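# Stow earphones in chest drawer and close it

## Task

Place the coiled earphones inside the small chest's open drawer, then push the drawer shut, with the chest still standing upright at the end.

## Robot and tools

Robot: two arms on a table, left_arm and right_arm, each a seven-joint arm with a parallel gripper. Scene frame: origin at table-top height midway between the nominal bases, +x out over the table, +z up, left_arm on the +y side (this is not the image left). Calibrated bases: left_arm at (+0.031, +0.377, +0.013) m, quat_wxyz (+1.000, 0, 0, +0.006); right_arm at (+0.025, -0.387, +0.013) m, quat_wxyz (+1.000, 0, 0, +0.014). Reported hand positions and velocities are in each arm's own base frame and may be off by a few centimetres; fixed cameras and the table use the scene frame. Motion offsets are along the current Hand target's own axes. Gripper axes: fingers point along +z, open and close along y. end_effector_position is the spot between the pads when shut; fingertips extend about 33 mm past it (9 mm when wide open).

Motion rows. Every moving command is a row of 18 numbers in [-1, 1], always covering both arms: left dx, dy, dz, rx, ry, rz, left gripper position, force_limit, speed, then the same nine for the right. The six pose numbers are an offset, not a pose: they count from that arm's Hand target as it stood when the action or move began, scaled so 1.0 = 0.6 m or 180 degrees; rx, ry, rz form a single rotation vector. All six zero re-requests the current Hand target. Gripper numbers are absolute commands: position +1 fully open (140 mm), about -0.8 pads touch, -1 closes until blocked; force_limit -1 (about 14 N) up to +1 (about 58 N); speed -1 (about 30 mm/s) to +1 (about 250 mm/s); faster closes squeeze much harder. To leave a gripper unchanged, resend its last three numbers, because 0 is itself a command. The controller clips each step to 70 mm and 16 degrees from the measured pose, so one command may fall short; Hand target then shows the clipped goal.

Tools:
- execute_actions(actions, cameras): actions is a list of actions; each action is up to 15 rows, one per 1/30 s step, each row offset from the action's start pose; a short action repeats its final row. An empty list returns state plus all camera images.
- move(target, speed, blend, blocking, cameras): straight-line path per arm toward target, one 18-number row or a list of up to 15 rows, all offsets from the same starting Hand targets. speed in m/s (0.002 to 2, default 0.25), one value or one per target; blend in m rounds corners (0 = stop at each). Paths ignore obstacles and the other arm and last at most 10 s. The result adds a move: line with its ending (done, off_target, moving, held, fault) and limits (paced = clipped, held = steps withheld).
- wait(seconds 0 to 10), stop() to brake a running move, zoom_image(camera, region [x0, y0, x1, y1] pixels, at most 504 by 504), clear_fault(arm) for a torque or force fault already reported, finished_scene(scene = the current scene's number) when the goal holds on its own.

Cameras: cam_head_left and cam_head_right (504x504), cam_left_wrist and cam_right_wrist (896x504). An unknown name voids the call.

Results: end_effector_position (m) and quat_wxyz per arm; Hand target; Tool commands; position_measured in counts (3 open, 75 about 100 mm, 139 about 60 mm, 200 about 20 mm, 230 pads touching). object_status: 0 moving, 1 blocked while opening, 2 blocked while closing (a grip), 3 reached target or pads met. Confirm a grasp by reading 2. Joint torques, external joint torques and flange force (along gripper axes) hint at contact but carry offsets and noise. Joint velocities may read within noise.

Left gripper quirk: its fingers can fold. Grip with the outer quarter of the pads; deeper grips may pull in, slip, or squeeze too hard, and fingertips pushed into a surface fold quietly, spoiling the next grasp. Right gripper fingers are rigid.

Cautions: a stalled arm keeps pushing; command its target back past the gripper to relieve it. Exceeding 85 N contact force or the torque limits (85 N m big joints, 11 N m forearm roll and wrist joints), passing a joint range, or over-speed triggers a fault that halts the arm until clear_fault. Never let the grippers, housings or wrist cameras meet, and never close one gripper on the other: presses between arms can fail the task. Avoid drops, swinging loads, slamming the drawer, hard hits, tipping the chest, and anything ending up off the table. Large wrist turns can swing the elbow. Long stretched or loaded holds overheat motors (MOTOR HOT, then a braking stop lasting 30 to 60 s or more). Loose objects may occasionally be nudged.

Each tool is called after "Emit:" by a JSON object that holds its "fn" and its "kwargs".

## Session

Emit:
{"fn": "execute_actions", "kwargs": {"actions": []}}

Scene clock: 0.00 s.
left_arm: end_effector_position=(+0.5476, -0.2884, +0.3885) position_measured=3 object_status=3 end_effector_quat_wxyz=(-0.003, -0.342, +0.939, -0.035) | right_arm: end_effector_position=(+0.4733, +0.2575, +0.3391) position_measured=3 object_status=3 end_effector_quat_wxyz=(-0.048, +0.997, +0.038, +0.038)
Joint positions: left_arm=[-0.435 0.151 -0.026 -1.454 -0.049 1.652 0.414] | right_arm=[0.481 -0.183 -0.011 -1.998 0.057 1.925 -1.194]
Joint velocities: within noise
Joint torques (N m): no reading
External joint torques (N m): no reading
Flange force (N): no reading
Hand target: left_arm +0.5476, -0.2884, +0.3885; -0.003, -0.342, +0.939, -0.035 | right_arm +0.4733, +0.2575, +0.3391; -0.048, +0.997, +0.038, +0.038
Tool commands: left_gripper/position=+1.0 left_gripper/force_limit=+1.0 left_gripper/speed=+1.0 right_gripper/position=+1.0 right_gripper/force_limit=+1.0 right_gripper/speed=+1.0

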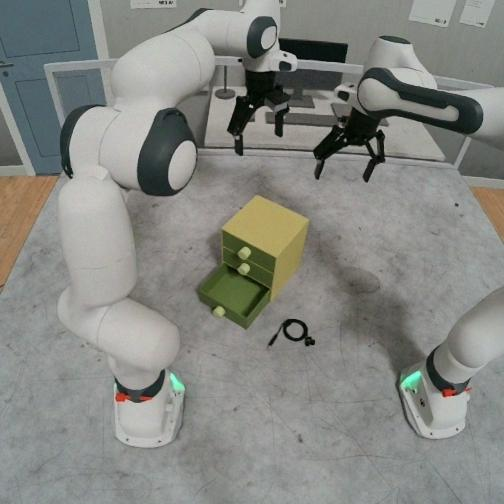

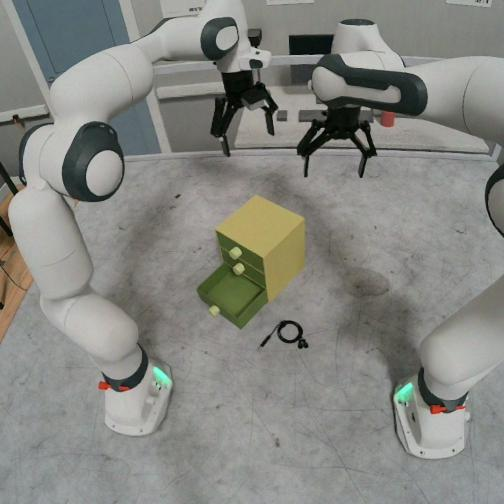

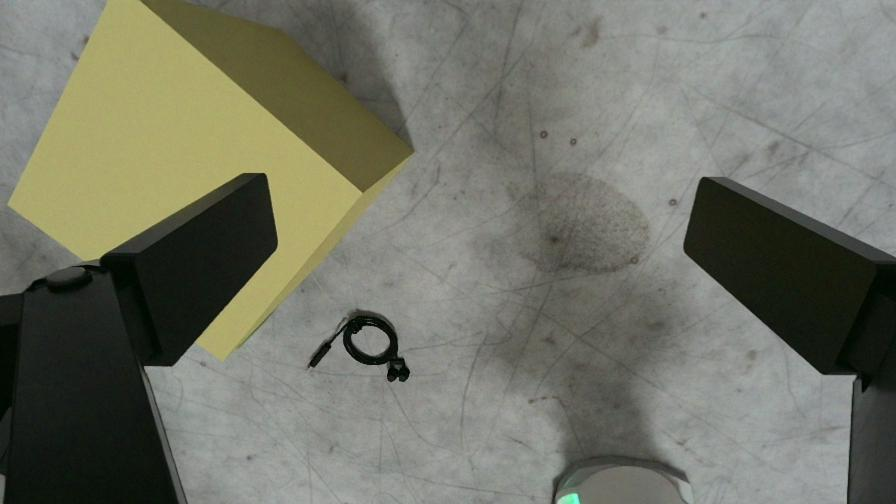

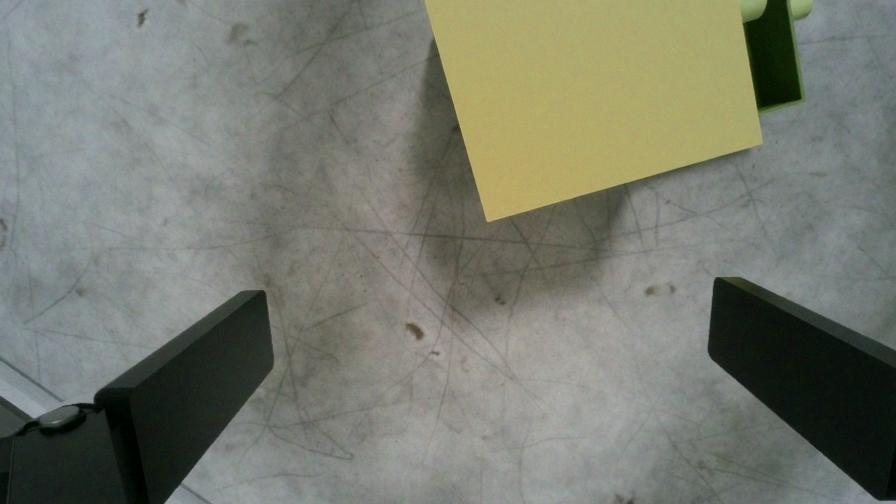

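Emit:
{"fn": "zoom_image", "kwargs": {"camera": "cam_head_left", "region": [180, 180, 340, 360]}}

Emit:
{"fn": "zoom_image", "kwargs": {"camera": "cam_head_right", "region": [180, 180, 340, 360]}}

Emit:
{"fn": "zoom_image", "kwargs": {"camera": "cam_left_wrist", "region": [150, 150, 500, 450]}}

Scaled by 2.800 from the camera's 504x504 image, which has a finer 720x720 frame.

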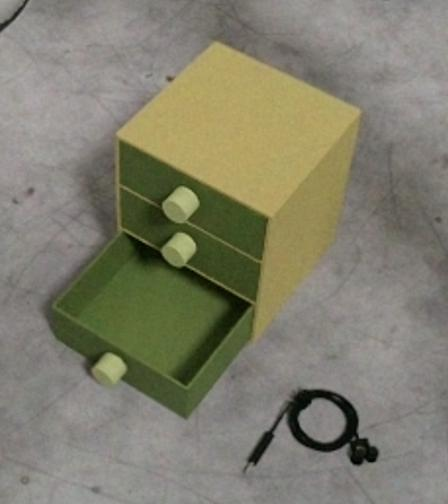

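Scaled by 2.800 from the camera's 504x504 image, which has a finer 720x720 frame.

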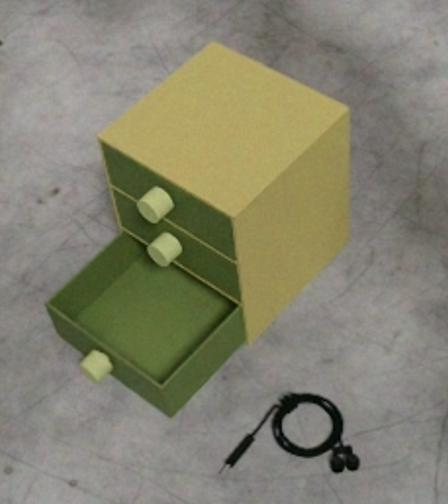

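Scaled by 1.440 from the camera's 896x504 image, which has a finer 1280x720 frame.

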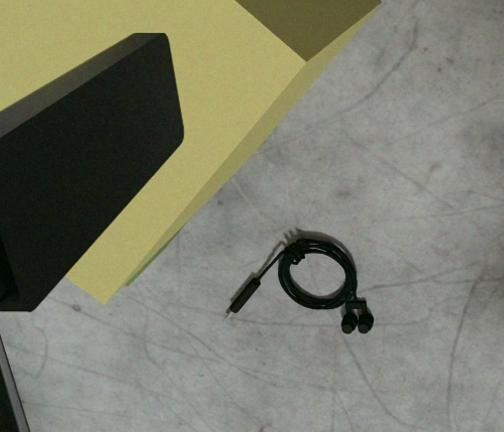

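Emit:
{"fn": "move", "kwargs": {"target": [[0.5107,-0.0223,0.136,-0.009,-0.0106,-0.164,-1,0,0,-0.032,0.491,-0.099,0,0,0,1,1,1],[0.5813,0.1352,0.4788,-0.015,-0.0177,-0.274,-1,0,0,-0.032,0.491,-0.099,0,0,0,1,1,1]], "speed": 0.3, "blend": 0.06, "cameras": ["all"]}}

Emit:
{"fn": "zoom_image", "kwargs": {"camera": "cam_head_left", "region": [180, 220, 360, 400]}}

Scene clock: 13.77 s.
left_arm: end_effector_position=(+0.2328, -0.4697, +0.1067) position_measured=233 object_status=3 end_effector_quat_wxyz=(+0.001, +0.702, -0.712, -0.002) | right_arm: end_effector_position=(+0.4738, -0.0409, +0.3695) position_measured=3 object_status=3 end_effector_quat_wxyz=(-0.050, +0.997, +0.036, +0.040)
Joint positions: left_arm=[-0.857 0.087 -0.254 -2.278 0.027 2.359 -1.115] | right_arm=[0.363 -0.37 -0.434 -2.058 -0.048 1.79 -1.684]
Joint velocities: left_arm=[0 -0.002 -0.001 -0.001 0.001 0 -0.006] | right_arm=[within noise]
Joint torques (N m): left_arm=[0.24 -32.71 0.35 21.12 0.92 2.69 -0.33] | right_arm=[-0.09 -16.66 3.25 25.98 0.94 2.62 -0.18]
External joint torques (N m): left_arm=[0.28 -0.78 0.98 -0.81 0.34 0.04 -0.33] | right_arm=[-0.11 0.73 -1.25 1.26 -0.14 -0.19 -0.17]
Flange force (N): left_arm=[-4.1 1.6 -0.2] | right_arm=[6.9 3.2 -3.5]
Hand target: left_arm +0.2337, -0.4700, +0.1071; +0.000, +0.703, -0.711, +0.000 | right_arm +0.4733, -0.0421, +0.3691; -0.048, +0.997, +0.038, +0.038
Off the commanded pose: left_arm 0.001 m, 0 deg | right_arm 0.001 m, 0 deg.
move: done; limits=paced

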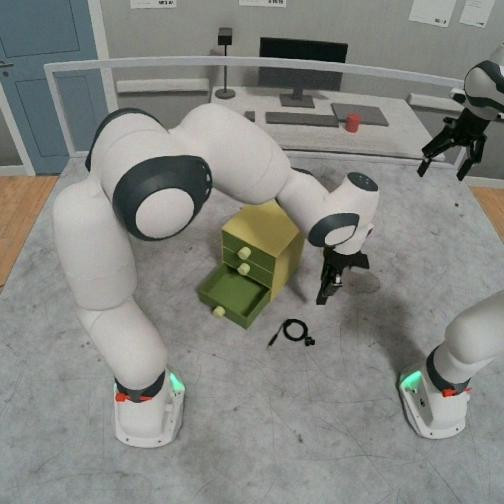

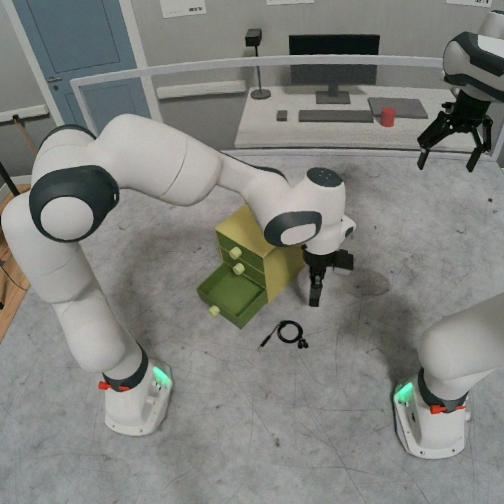

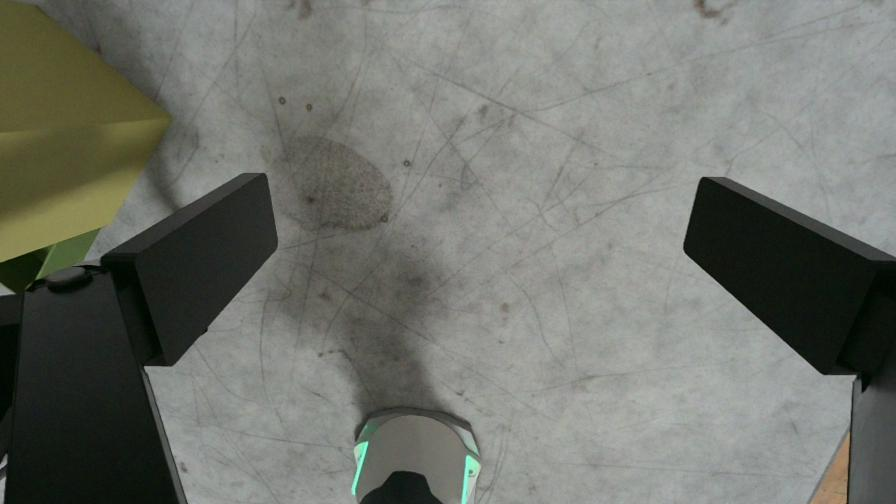

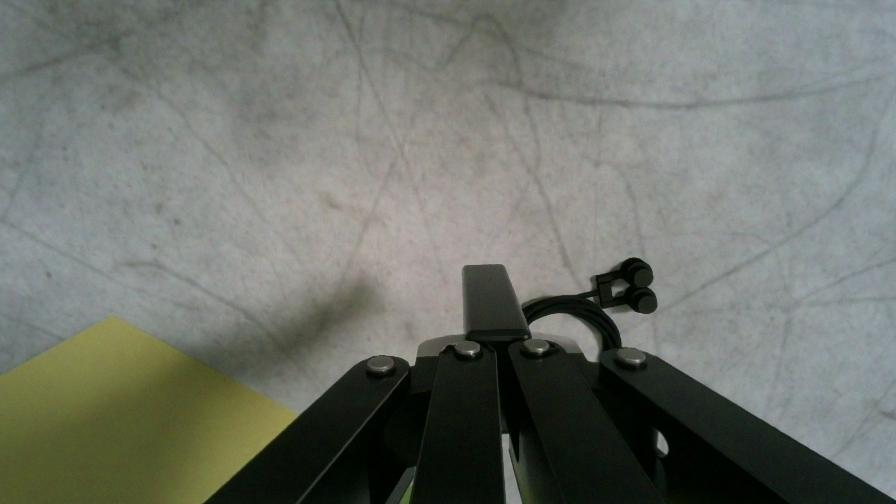

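Scaled by 2.800 from the camera's 504x504 image, which has a finer 720x720 frame.

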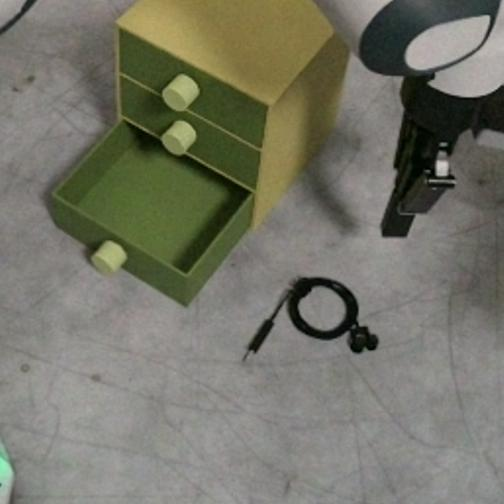

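Emit:
{"fn": "move", "kwargs": {"target": [[0,0,0,0,0,0,-1,0,0,0,0,0,0,0,0,1,1,1],[0,0,0.108,0,0,0,-1,0,0,0,0,0,0,0,0,1,1,1],[0,0,0.136,0,0,0,-1,0,0,0,0,0,0,0,0,1,1,1]], "speed": [0.15,0.15,0.03], "blend": 0.004, "cameras": ["cam_head_left","cam_right_wrist"]}}

Emit:
{"fn": "zoom_image", "kwargs": {"camera": "cam_head_left", "region": [250, 260, 360, 370]}}

Scene clock: 15.83 s.
left_arm: end_effector_position=(+0.2332, -0.4696, +0.0260) position_measured=233 object_status=3 end_effector_quat_wxyz=(+0.000, +0.702, -0.712, -0.001) | right_arm: end_effector_position=(+0.4739, -0.0409, +0.3695) position_measured=3 object_status=3 end_effector_quat_wxyz=(-0.050, +0.997, +0.036, +0.040)
Joint positions: left_arm=[-0.878 0.251 -0.225 -2.312 0.098 2.553 -1.164] | right_arm=[0.363 -0.37 -0.434 -2.058 -0.048 1.79 -1.684]
Joint velocities: left_arm=[-0.001 -0.001 0 0 0.002 0.004 -0.005] | right_arm=[within noise]
Joint torques (N m): left_arm=[0.2 -35.38 -0.71 18.94 0.77 2.72 -0.24] | right_arm=[-0.12 -16.63 3.26 26 0.96 2.64 -0.12]
External joint torques (N m): left_arm=[0.31 -0.58 0.9 -0.43 0.31 0.08 -0.24] | right_arm=[-0.03 0.81 -1.12 1.26 -0.11 -0.17 -0.12]
Flange force (N): left_arm=[-2.5 0.9 -0.3] | right_arm=[7.1 2.9 -3.5]
Hand target: left_arm +0.2338, -0.4700, +0.0255; +0.000, +0.703, -0.711, +0.000 | right_arm +0.4733, -0.0421, +0.3691; -0.048, +0.997, +0.038, +0.038
Off the commanded pose: left_arm 0.001 m, 0 deg | right_arm 0.001 m, 0 deg.
move: done; blend cut to 0.0001 m at target 1
Images, in order (width x height): cam_head_left 504x504, cam_right_wrist 896x504.

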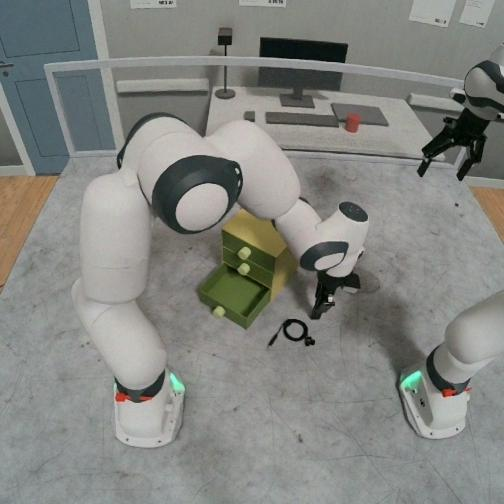

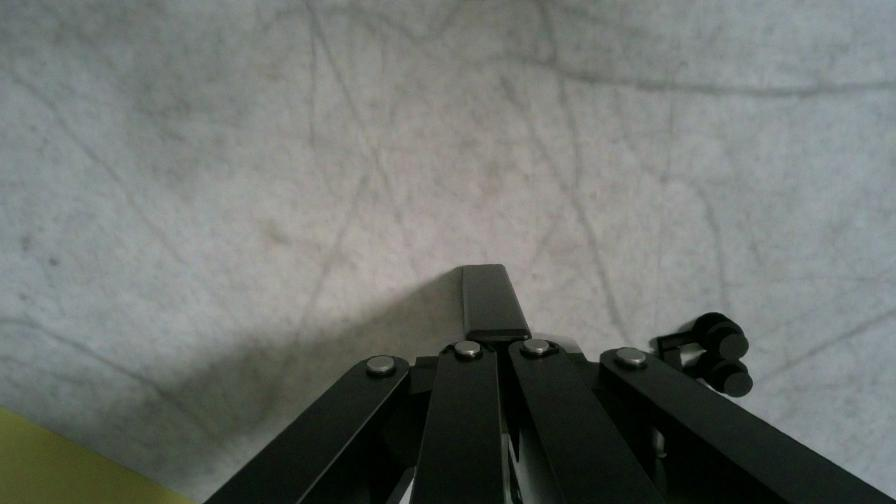

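Scaled by 4.582 from the camera's 504x504 image, which has a finer 720x720 frame.

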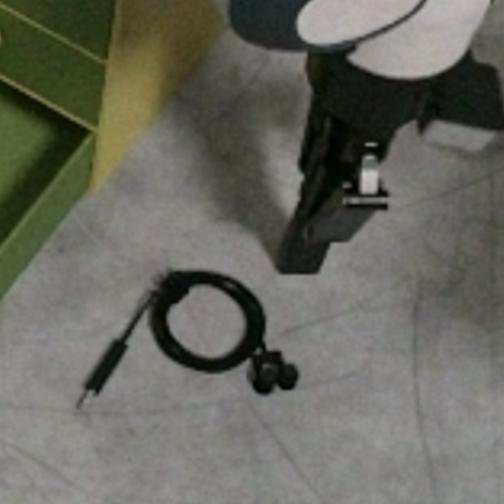

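Emit:
{"fn": "move", "kwargs": {"target": [0,0,0.0067,0,0,0,-1,0,0,0,0,0,0,0,0,1,1,1], "speed": 0.02}}

Emit:
{"fn": "move", "kwargs": {"target": [0,0,0.005,0,0,0,-1,0,0,0,0,0,0,0,0,1,1,1], "speed": 0.02, "cameras": ["cam_right_wrist"]}}

Scene clock: 16.80 s.
left_arm: end_effector_position=(+0.2333, -0.4698, +0.0252) position_measured=233 object_status=3 end_effector_quat_wxyz=(+0.000, +0.702, -0.712, -0.001) | right_arm: end_effector_position=(+0.4739, -0.0409, +0.3695) position_measured=3 object_status=3 end_effector_quat_wxyz=(-0.050, +0.997, +0.036, +0.040)
Joint positions: left_arm=[-0.882 0.253 -0.222 -2.312 0.1 2.555 -1.167] | right_arm=[0.363 -0.37 -0.434 -2.058 -0.048 1.79 -1.684]
Joint torques (N m): left_arm=[-0.08 -30.08 0.22 17.56 0.87 3.81 -0.19] | right_arm=[-0.09 -16.68 3.23 25.97 0.96 2.63 -0.1]
External joint torques (N m): left_arm=[-0.02 4.87 1.76 -1.83 0.41 1.17 -0.19] | right_arm=[-0.18 0.56 -1.34 1.32 -0.12 -0.17 -0.09]
Flange force (N): left_arm=[3.4 -2.1 15.2] | right_arm=[6.5 3.1 -3.6]
Hand target: left_arm +0.2338, -0.4700, +0.0214; +0.000, +0.703, -0.711, +0.000 | right_arm +0.4733, -0.0421, +0.3691; -0.048, +0.997, +0.038, +0.038
Off the commanded pose: left_arm 0.004 m, 0 deg | right_arm 0.001 m, 0 deg.
move: off_target (left_arm)

Scene clock: 17.50 s.
left_arm: end_effector_position=(+0.2333, -0.4699, +0.0252) position_measured=233 object_status=3 end_effector_quat_wxyz=(-0.001, +0.702, -0.712, -0.001) | right_arm: end_effector_position=(+0.4739, -0.0409, +0.3695) position_measured=3 object_status=3 end_effector_quat_wxyz=(-0.050, +0.997, +0.036, +0.040)
Joint positions: left_arm=[-0.885 0.253 -0.22 -2.312 0.102 2.555 -1.168] | right_arm=[0.363 -0.37 -0.434 -2.058 -0.048 1.79 -1.684]
Joint torques (N m): left_arm=[0.58 -26.43 0.91 17.41 1 4.78 -0.23] | right_arm=[-0.14 -16.63 3.23 26.02 0.94 2.64 -0.11]
External joint torques (N m): left_arm=[0.6 8.43 2.39 -1.91 0.54 2.15 -0.23] | right_arm=[-0.15 0.58 -1.25 1.39 -0.13 -0.17 -0.1]
Flange force (N): left_arm=[8.9 -6.0 25.8] | right_arm=[6.7 3.1 -3.8]
Hand target: left_arm +0.2338, -0.4700, +0.0184; +0.000, +0.703, -0.711, +0.000 | right_arm +0.4733, -0.0421, +0.3691; -0.048, +0.997, +0.038, +0.038
Off the commanded pose: left_arm 0.007 m, 0 deg | right_arm 0.001 m, 0 deg.
move: off_target (left_arm)
Images, in order (width x height): cam_right_wrist 896x504.

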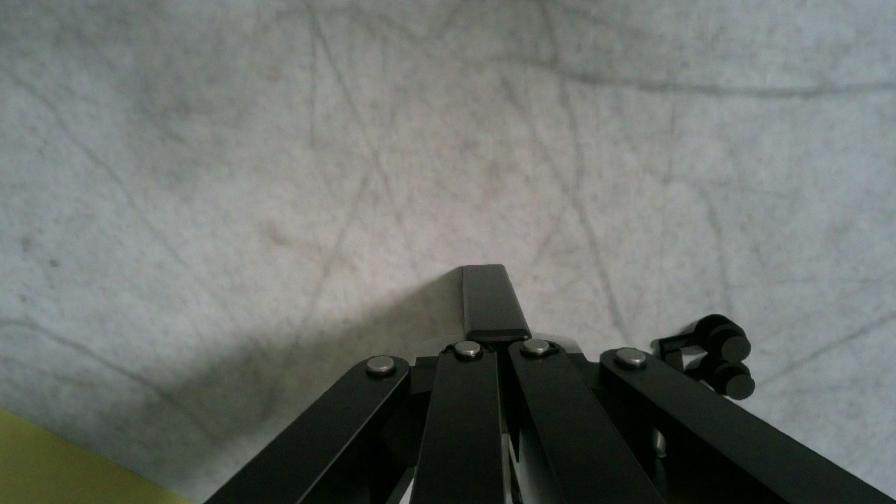

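Emit:
{"fn": "move", "kwargs": {"target": [[0,0,-0.1,0,0,0,-1,0,0,0,0,0,0,0,0,1,1,1],[-0.12,0.069,-0.1477,0,0,0,0.28,0,0,0,0,0,0,0,0,1,1,1]], "speed": [0.15,0.2], "blend": 0.02, "cameras": ["cam_right_wrist","cam_head_left"]}}

Emit:
{"fn": "zoom_image", "kwargs": {"camera": "cam_right_wrist", "region": [250, 100, 750, 504]}}

Scene clock: 21.43 s.
left_arm: end_effector_position=(+0.1941, -0.3987, +0.1071) position_measured=94 object_status=0 end_effector_quat_wxyz=(-0.001, +0.704, -0.710, +0.002) | right_arm: end_effector_position=(+0.4739, -0.0409, +0.3695) position_measured=3 object_status=3 end_effector_quat_wxyz=(-0.050, +0.997, +0.036, +0.040)
Joint positions: left_arm=[-0.884 -0.144 -0.238 -2.554 -0.047 2.417 -1.075] | right_arm=[0.363 -0.37 -0.434 -2.058 -0.048 1.79 -1.684]
Joint torques (N m): left_arm=[0.39 -24.93 1.67 20.44 0.18 2.37 0.15] | right_arm=[-0.07 -16.64 3.18 26.03 0.95 2.62 -0.12]
External joint torques (N m): left_arm=[0.29 -1.38 0.8 -0.85 -0.36 -0.29 0.15] | right_arm=[0.04 0.63 -1.14 1.36 -0.11 -0.19 -0.11]
Flange force (N): left_arm=[-7.0 1.9 -3.5] | right_arm=[6.9 2.8 -3.8]
Hand target: left_arm +0.1931, -0.3976, +0.1070; +0.000, +0.703, -0.711, +0.000 | right_arm +0.4733, -0.0421, +0.3691; -0.048, +0.997, +0.038, +0.038
Off the commanded pose: left_arm 0.001 m, 0 deg | right_arm 0.001 m, 0 deg.
move: done
Images, in order (width x height): cam_head_left 504x504, cam_right_wrist 896x504.

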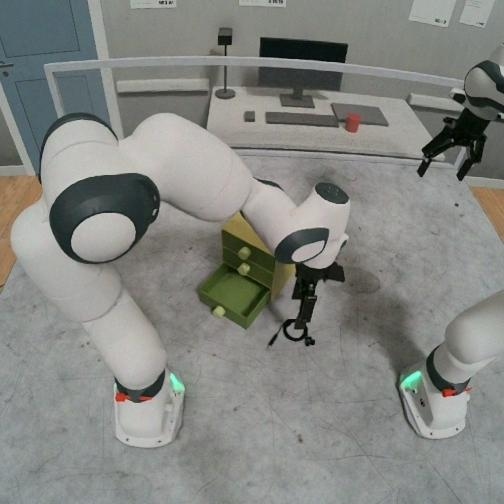

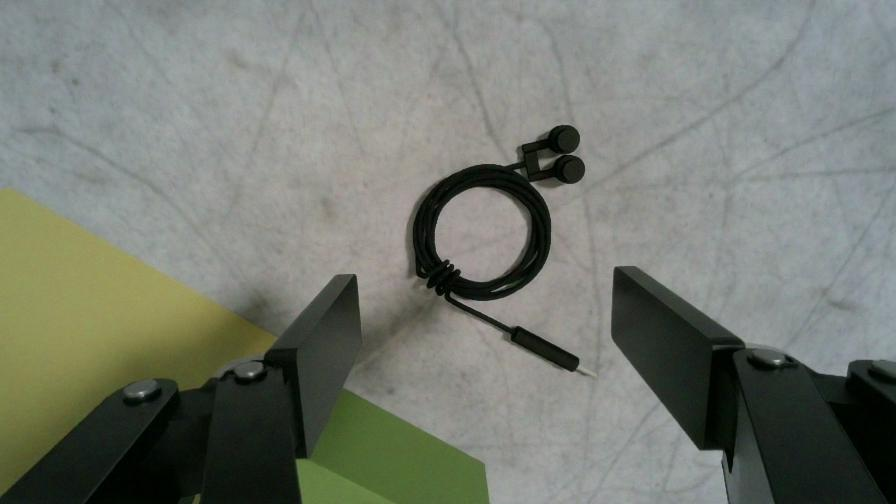

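Scaled by 1.008 from the camera's 896x504 image, which has a finer 1280x720 frame.

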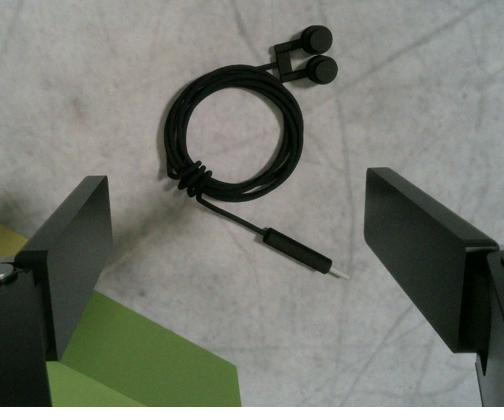

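Emit:
{"fn": "move", "kwargs": {"target": [[0.005,0.0067,0.1033,0,0,0,0.28,0,0,0,0,0,0,0,0,1,1,1]], "speed": 0.15, "cameras": ["cam_right_wrist"]}}

Scene clock: 24.63 s.
left_arm: end_effector_position=(+0.1880, -0.3992, +0.0449) position_measured=94 object_status=3 end_effector_quat_wxyz=(+0.000, +0.702, -0.712, -0.002) | right_arm: end_effector_position=(+0.4739, -0.0409, +0.3695) position_measured=3 object_status=3 end_effector_quat_wxyz=(-0.050, +0.997, +0.036, +0.040)
Joint positions: left_arm=[-0.884 0.005 -0.246 -2.589 0 2.59 -1.116] | right_arm=[0.363 -0.37 -0.434 -2.058 -0.048 1.79 -1.684]
Joint velocities: left_arm=[0.001 0.001 0 0.002 0 0.002 -0.007] | right_arm=[within noise]
Joint torques (N m): left_arm=[0.56 -26.39 0.57 18.46 0.73 2.69 -0.29] | right_arm=[-0.09 -16.69 3.24 26.01 0.95 2.64 -0.14]
External joint torques (N m): left_arm=[0.58 -0.13 0.61 -0.46 0.3 0.04 -0.29] | right_arm=[-0.07 0.58 -1.19 1.36 -0.12 -0.16 -0.13]
Flange force (N): left_arm=[-1.3 -0.1 0.7] | right_arm=[6.7 3.0 -3.7]
Hand target: left_arm +0.1891, -0.4005, +0.0451; +0.000, +0.703, -0.711, +0.000 | right_arm +0.4733, -0.0421, +0.3691; -0.048, +0.997, +0.038, +0.038
Off the commanded pose: left_arm 0.002 m, 0 deg | right_arm 0.001 m, 0 deg.
move: done
Images, in order (width x height): cam_right_wrist 896x504.

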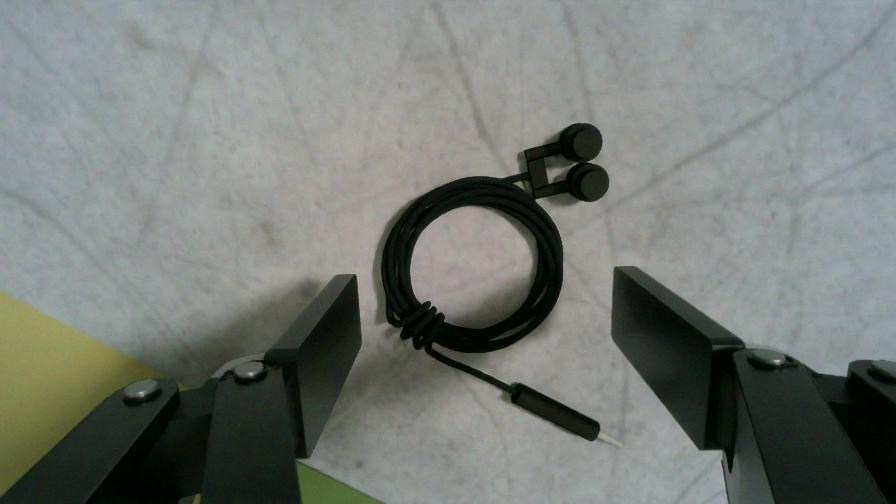

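Emit:
{"fn": "move", "kwargs": {"target": [[0.005,-0.005,0.0342,0,0,0,0.15,-0.6,-0.5,0,0,0,0,0,0,1,1,1]], "speed": 0.05, "cameras": ["cam_right_wrist","cam_head_left"]}}

Emit:
{"fn": "zoom_image", "kwargs": {"camera": "cam_head_left", "region": [250, 260, 360, 370]}}

Emit:
{"fn": "zoom_image", "kwargs": {"camera": "cam_right_wrist", "region": [250, 100, 750, 504]}}

Scene clock: 26.60 s.
left_arm: end_effector_position=(+0.1908, -0.4019, +0.0242) position_measured=110 object_status=3 end_effector_quat_wxyz=(+0.000, +0.702, -0.712, -0.002) | right_arm: end_effector_position=(+0.4739, -0.0409, +0.3695) position_measured=3 object_status=3 end_effector_quat_wxyz=(-0.050, +0.997, +0.036, +0.040)
Joint positions: left_arm=[-0.883 0.071 -0.239 -2.58 0.033 2.644 -1.136] | right_arm=[0.363 -0.37 -0.434 -2.058 -0.048 1.79 -1.684]
Joint velocities: left_arm=[0.001 -0.001 0 0 0 0.003 -0.006] | right_arm=[within noise]
Joint torques (N m): left_arm=[0.55 -27.86 0.56 18.01 0.67 2.67 -0.17] | right_arm=[-0.08 -16.64 3.17 25.98 0.95 2.63 -0.2]
External joint torques (N m): left_arm=[0.46 -0.27 0.86 0.05 0.28 0.04 -0.17] | right_arm=[-0.03 0.75 -1.25 1.25 -0.12 -0.19 -0.2]
Flange force (N): left_arm=[-0.4 -0.9 0.2] | right_arm=[7.0 3.2 -3.5]
Hand target: left_arm +0.1921, -0.4036, +0.0245; +0.000, +0.703, -0.711, +0.000 | right_arm +0.4733, -0.0421, +0.3691; -0.048, +0.997, +0.038, +0.038
Off the commanded pose: left_arm 0.002 m, 0 deg | right_arm 0.001 m, 0 deg.
move: done
Images, in order (width x height): cam_head_left 504x504, cam_right_wrist 896x504.

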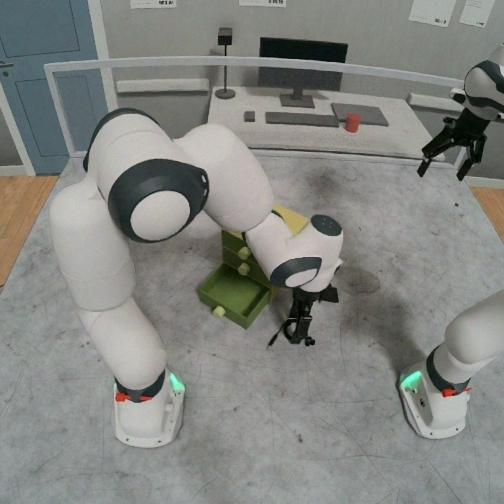

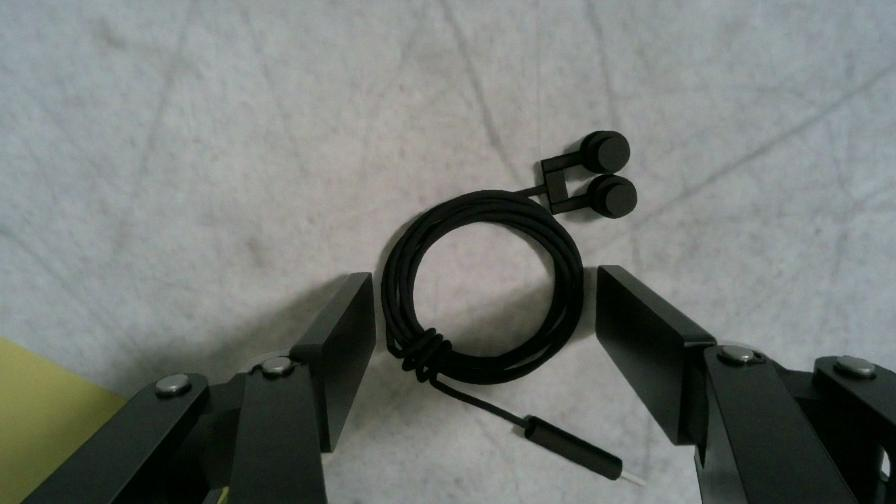

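Scaled by 4.582 from the camera's 504x504 image, which has a finer 720x720 frame.

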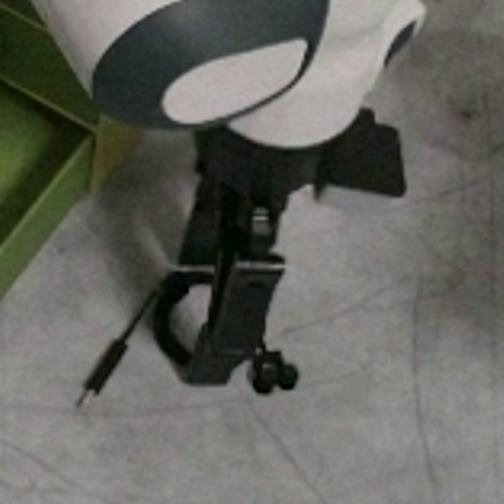

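Scaled by 1.008 from the camera's 896x504 image, which has a finer 1280x720 frame.

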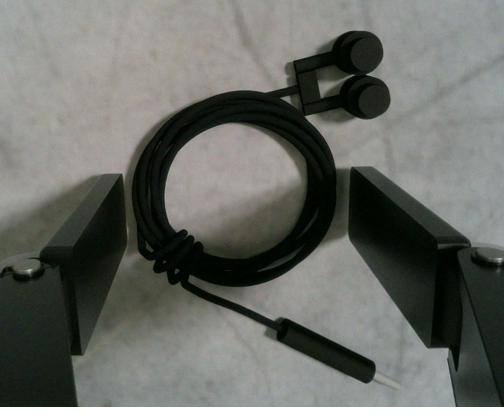

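Emit:
{"fn": "execute_actions", "kwargs": {"actions": [[[0,0,0,0,0,0,-1,-0.5,-1,0,0,0,0,0,0,1,1,1],[0,0,0,0,0,0,-1,-0.5,-1,0,0,0,0,0,0,1,1,1],[0,0,0,0,0,0,-1,-0.5,-1,0,0,0,0,0,0,1,1,1],[0,0,-0.0003,0,0,0,-1,-0.5,-1,0,0,0,0,0,0,1,1,1],[0,0,-0.0006,0,0,0,-1,-0.5,-1,0,0,0,0,0,0,1,1,1],[0,0,-0.0009,0,0,0,-1,-0.5,-1,0,0,0,0,0,0,1,1,1],[0,0,-0.0012,0,0,0,-1,-0.5,-1,0,0,0,0,0,0,1,1,1],[0,0,-0.0015,0,0,0,-1,-0.5,-1,0,0,0,0,0,0,1,1,1],[0,0,-0.0018,0,0,0,-1,-0.5,-1,0,0,0,0,0,0,1,1,1],[0,0,-0.0021,0,0,0,-1,-0.5,-1,0,0,0,0,0,0,1,1,1],[0,0,-0.0024,0,0,0,-1,-0.5,-1,0,0,0,0,0,0,1,1,1],[0,0,-0.0027,0,0,0,-1,-0.5,-1,0,0,0,0,0,0,1,1,1],[0,0,-0.003,0,0,0,-1,-0.5,-1,0,0,0,0,0,0,1,1,1],[0,0,-0.0033,0,0,0,-1,-0.5,-1,0,0,0,0,0,0,1,1,1],[0,0,-0.0036,0,0,0,-1,-0.5,-1,0,0,0,0,0,0,1,1,1]],[[0,0,-0.0002,0,0,0,-1,-0.5,-1,0,0,0,0,0,0,1,1,1],[0,0,-0.0005,0,0,0,-1,-0.5,-1,0,0,0,0,0,0,1,1,1],[0,0,-0.0008,0,0,0,-1,-0.5,-1,0,0,0,0,0,0,1,1,1],[0,0,-0.0011,0,0,0,-1,-0.5,-1,0,0,0,0,0,0,1,1,1],[0,0,-0.0014,0,0,0,-1,-0.5,-1,0,0,0,0,0,0,1,1,1],[0,0,-0.0017,0,0,0,-1,-0.5,-1,0,0,0,0,0,0,1,1,1],[0,0,-0.002,0,0,0,-1,-0.5,-1,0,0,0,0,0,0,1,1,1],[0,0,-0.0023,0,0,0,-1,-0.5,-1,0,0,0,0,0,0,1,1,1],[0,0,-0.0026,0,0,0,-1,-0.5,-1,0,0,0,0,0,0,1,1,1],[0,0,-0.0029,0,0,0,-1,-0.5,-1,0,0,0,0,0,0,1,1,1],[0,0,-0.0032,0,0,0,-1,-0.5,-1,0,0,0,0,0,0,1,1,1],[0,0,-0.0035,0,0,0,-1,-0.5,-1,0,0,0,0,0,0,1,1,1]],[[0,0,0,0,0,0,-1,-0.5,-1,0,0,0,0,0,0,1,1,1]],[[0,0,0,0,0,0,-1,-0.5,-1,0,0,0,0,0,0,1,1,1]]], "cameras": ["cam_right_wrist","cam_head_left"]}}

Emit:
{"fn": "zoom_image", "kwargs": {"camera": "cam_head_left", "region": [250, 260, 360, 370]}}

Emit:
{"fn": "zoom_image", "kwargs": {"camera": "cam_right_wrist", "region": [250, 100, 750, 504]}}

Scene clock: 30.57 s.
left_arm: end_effector_position=(+0.1921, -0.4032, +0.0278) position_measured=219 object_status=2 end_effector_quat_wxyz=(+0.000, +0.703, -0.712, +0.000) | right_arm: end_effector_position=(+0.4739, -0.0409, +0.3695) position_measured=3 object_status=3 end_effector_quat_wxyz=(-0.050, +0.997, +0.036, +0.040)
Joint positions: left_arm=[-0.883 0.063 -0.239 -2.579 0.033 2.64 -1.138] | right_arm=[0.363 -0.37 -0.434 -2.058 -0.048 1.79 -1.684]
Joint torques (N m): left_arm=[0.6 -28.65 0.19 17.97 0.36 2.36 -0.05] | right_arm=[-0.1 -16.74 3.18 25.96 0.95 2.62 -0.11]
External joint torques (N m): left_arm=[0.68 -1.15 0.62 -0.2 -0.04 -0.29 -0.05] | right_arm=[0 0.61 -1.17 1.26 -0.12 -0.19 -0.1]
External joint torques at the end of the 1st action: left_arm=[0.58 -1.93 0.51 0.13 -0.01 -0.1 -0.06] | right_arm=[-0.16 0.73 -1.33 1.33 -0.11 -0.19 -0.07]
External joint torques at the end of the 2nd action: left_arm=[0.65 -1.71 0.58 -0.03 -0.05 -0.26 -0.03] | right_arm=[-0.17 0.62 -1.32 1.33 -0.13 -0.19 -0.12]
External joint torques at the end of the 3rd action: left_arm=[0.53 -1.26 0.51 -0.1 -0.03 -0.28 -0.05] | right_arm=[-0.08 0.62 -1.27 1.3 -0.11 -0.19 -0.12]
Flange force (N): left_arm=[-3.4 0.1 -3.9] | right_arm=[6.5 2.8 -3.5]
Flange force at the end of the 1st action (N): left_arm=[-4.1 0.8 -5.5] | right_arm=[7.1 3.2 -3.7]
Flange force at the end of the 2nd action (N): left_arm=[-4.1 0.5 -5.4] | right_arm=[6.7 3.2 -3.7]
Flange force at the end of the 3rd action (N): left_arm=[-3.2 0.4 -4.1] | right_arm=[6.7 3.1 -3.6]
Hand target: left_arm +0.1921, -0.4036, +0.0288; +0.000, +0.703, -0.711, +0.000 | right_arm +0.4733, -0.0421, +0.3691; -0.048, +0.997, +0.038, +0.038
Off the commanded pose: left_arm 0.001 m, 0 deg | right_arm 0.001 m, 0 deg.
Images, in order (width x height): cam_head_left 504x504, cam_right_wrist 896x504.

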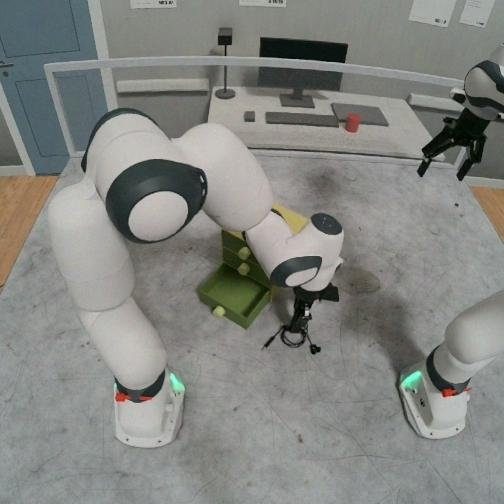

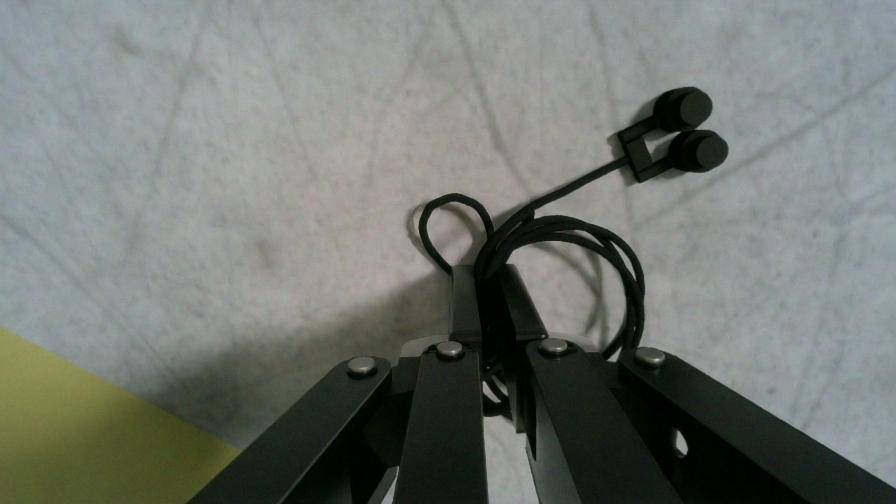

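Scaled by 4.582 from the camera's 504x504 image, which has a finer 720x720 frame.

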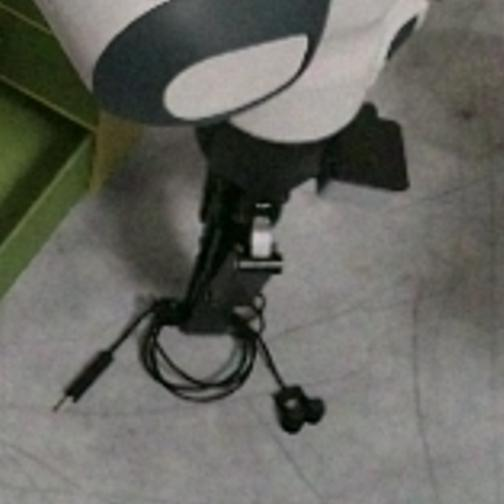

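Scaled by 1.008 from the camera's 896x504 image, which has a finer 1280x720 frame.

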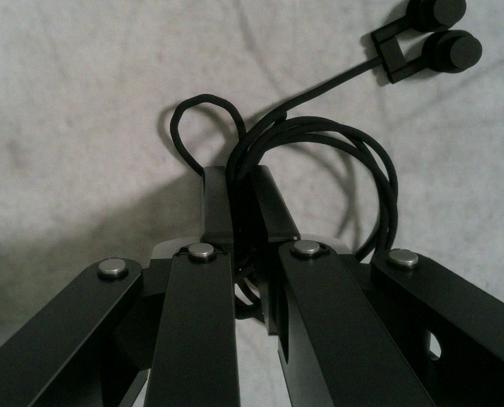

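Emit:
{"fn": "move", "kwargs": {"target": [[0,0,-0.1,0,0,0,-1,-0.5,-1,0,0,0,0,0,0,1,1,1],[0,0,-0.28,0,0,0,-1,-0.5,-1,0,0,0,0,0,0,1,1,1]], "speed": [0.08,0.15], "blend": 0.02, "cameras": ["cam_right_wrist","cam_head_left","cam_head_right"]}}

Emit:
{"fn": "zoom_image", "kwargs": {"camera": "cam_head_left", "region": [230, 220, 370, 360]}}

Emit:
{"fn": "zoom_image", "kwargs": {"camera": "cam_right_wrist", "region": [250, 100, 750, 504]}}

Scene clock: 33.50 s.
left_arm: end_effector_position=(+0.1928, -0.4036, +0.1960) position_measured=219 object_status=2 end_effector_quat_wxyz=(-0.001, +0.704, -0.710, +0.001) | right_arm: end_effector_position=(+0.4739, -0.0409, +0.3695) position_measured=3 object_status=3 end_effector_quat_wxyz=(-0.050, +0.997, +0.036, +0.040)
Joint positions: left_arm=[-0.902 -0.281 -0.217 -2.435 -0.068 2.161 -1.066] | right_arm=[0.363 -0.37 -0.434 -2.058 -0.048 1.79 -1.684]
Joint velocities: left_arm=[-0.001 -0.001 0 -0.001 0 -0.004 0.003] | right_arm=[within noise]
Joint torques (N m): left_arm=[0.2 -22.13 2.62 23.66 0.47 2.38 0.11] | right_arm=[-0.08 -16.68 3.2 26.01 0.95 2.63 -0.16]
External joint torques (N m): left_arm=[0.21 -0.92 1.2 0 -0.21 -0.28 0.11] | right_arm=[-0.09 0.56 -1.27 1.37 -0.13 -0.18 -0.16]
Flange force (N): left_arm=[-3.8 -0.1 -2.2] | right_arm=[6.7 3.1 -3.8]
Hand target: left_arm +0.1920, -0.4036, +0.1968; +0.000, +0.703, -0.711, +0.000 | right_arm +0.4733, -0.0421, +0.3691; -0.048, +0.997, +0.038, +0.038
Off the commanded pose: left_arm 0.001 m, 0 deg | right_arm 0.001 m, 0 deg.
move: done
Images, in order (width x height): cam_head_left 504x504, cam_head_right 504x504, cam_right_wrist 896x504.

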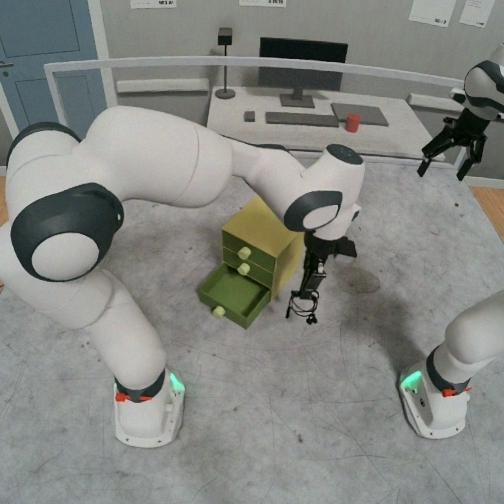

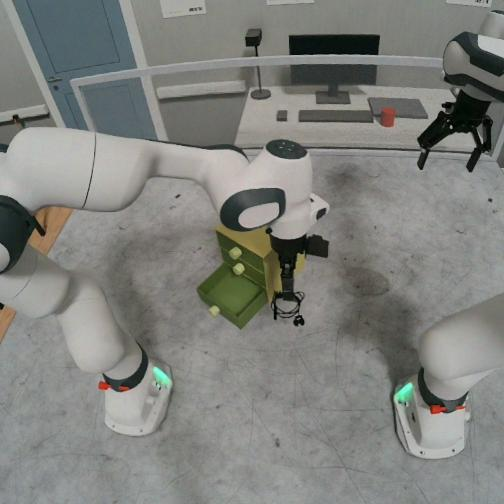

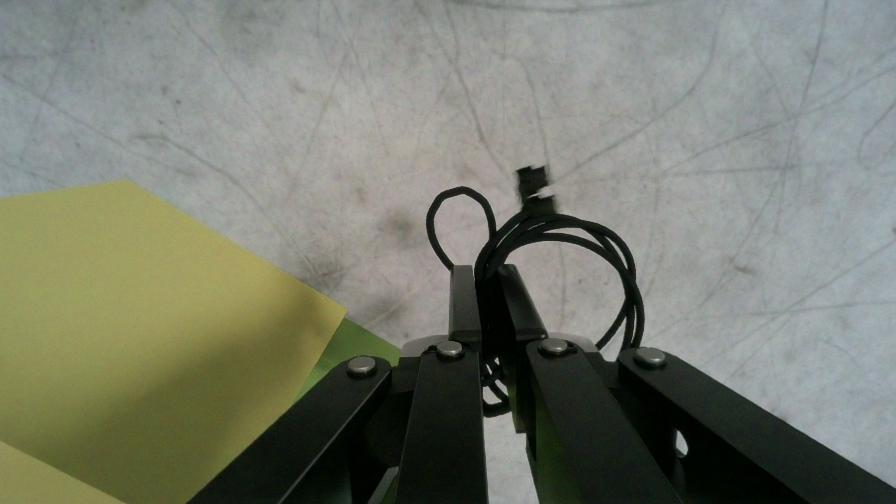

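Scaled by 3.600 from the camera's 504x504 image, which has a finer 720x720 frame.

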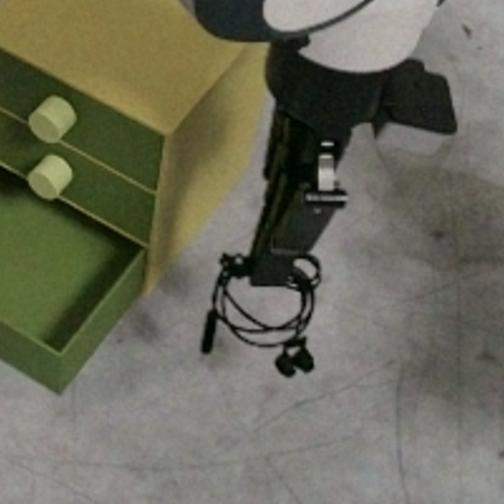

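Scaled by 1.008 from the camera's 896x504 image, which has a finer 1280x720 frame.

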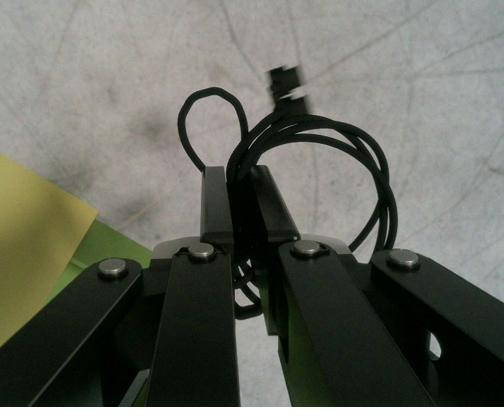

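Emit:
{"fn": "move", "kwargs": {"target": [[-0.147,0.033,-0.009,-0.038,-0.077,0.346,-1,-0.5,-1,0,0,0,0,0,0,1,1,1],[-0.2853,-0.0836,0.0163,-0.0765,-0.1536,0.6929,-1,-0.5,-1,0,0,0,0,0,0,1,1,1]], "speed": 0.4, "blend": 0.03, "cameras": ["all"]}}

Emit:
{"fn": "zoom_image", "kwargs": {"camera": "cam_head_left", "region": [180, 200, 340, 360]}}

Scene clock: 42.77 s.
left_arm: end_effector_position=(+0.2431, -0.2329, +0.1863) position_measured=219 object_status=2 end_effector_quat_wxyz=(+0.069, +0.312, +0.925, +0.205) | right_arm: end_effector_position=(+0.4739, -0.0409, +0.3695) position_measured=3 object_status=3 end_effector_quat_wxyz=(-0.050, +0.997, +0.036, +0.040)
Joint positions: left_arm=[-1.422 -0.489 0.314 -2.642 0.554 1.89 0.809] | right_arm=[0.363 -0.37 -0.434 -2.058 -0.048 1.79 -1.684]
Joint velocities: left_arm=[0.001 -0.001 0.001 -0.001 0.001 0.002 0.008] | right_arm=[within noise]
Joint torques (N m): left_arm=[0.14 -13.74 -3.21 22.47 1.46 1.41 0.18] | right_arm=[-0.07 -16.7 3.19 25.98 0.95 2.64 -0.1]
External joint torques (N m): left_arm=[0.19 -1.44 1.01 -0.26 0.38 -0.09 0.14] | right_arm=[-0.02 0.66 -1.22 1.31 -0.12 -0.17 -0.09]
Flange force (N): left_arm=[3.8 5.1 0.9] | right_arm=[6.8 2.9 -3.6]
Hand target: left_arm +0.2440, -0.2330, +0.1871; +0.070, +0.316, +0.924, +0.205 | right_arm +0.4733, -0.0421, +0.3691; -0.048, +0.997, +0.038, +0.038
Off the commanded pose: left_arm 0.001 m, 0 deg | right_arm 0.001 m, 0 deg.
move: done

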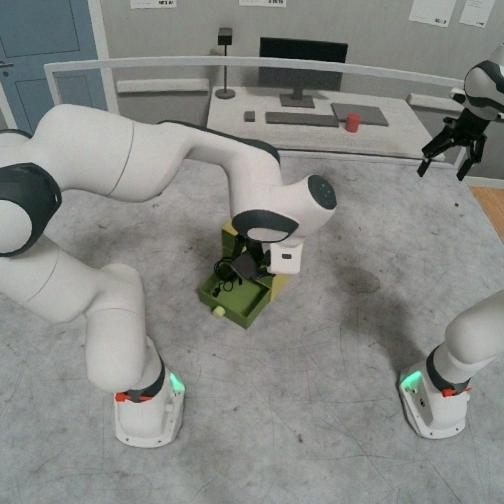

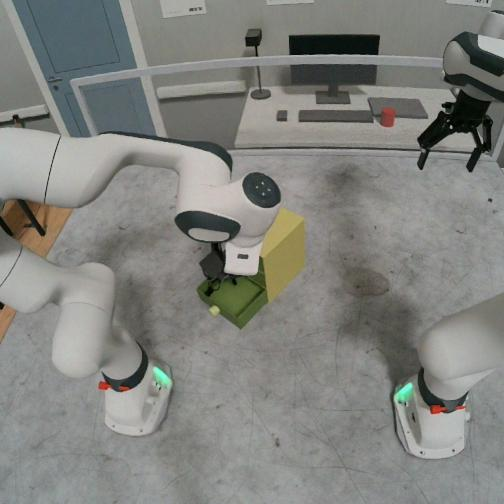

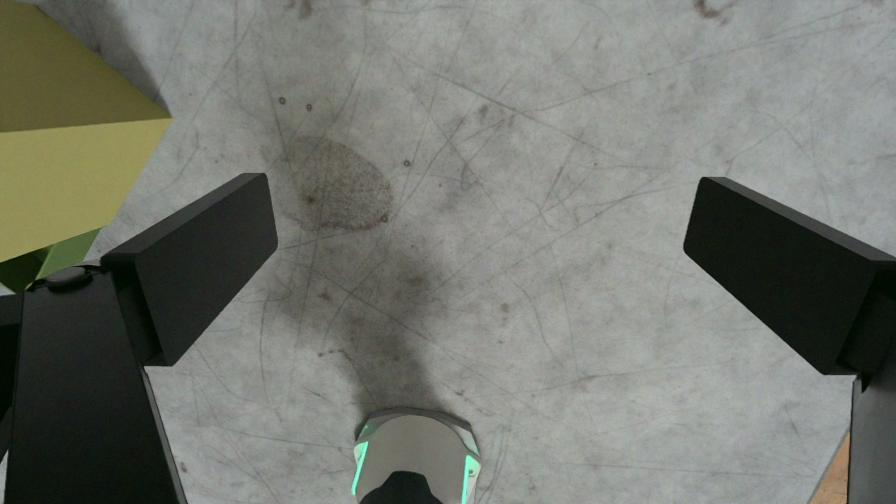

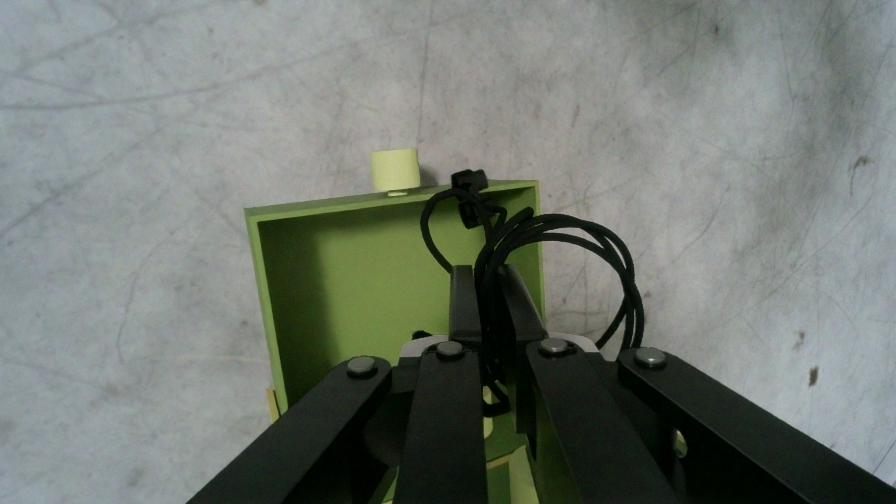

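Scaled by 3.150 from the camera's 504x504 image, which has a finer 720x720 frame.

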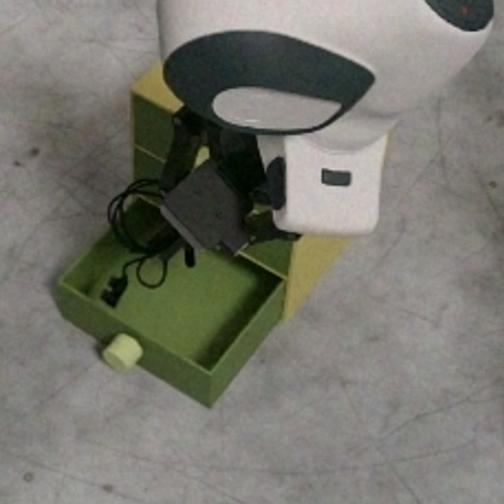

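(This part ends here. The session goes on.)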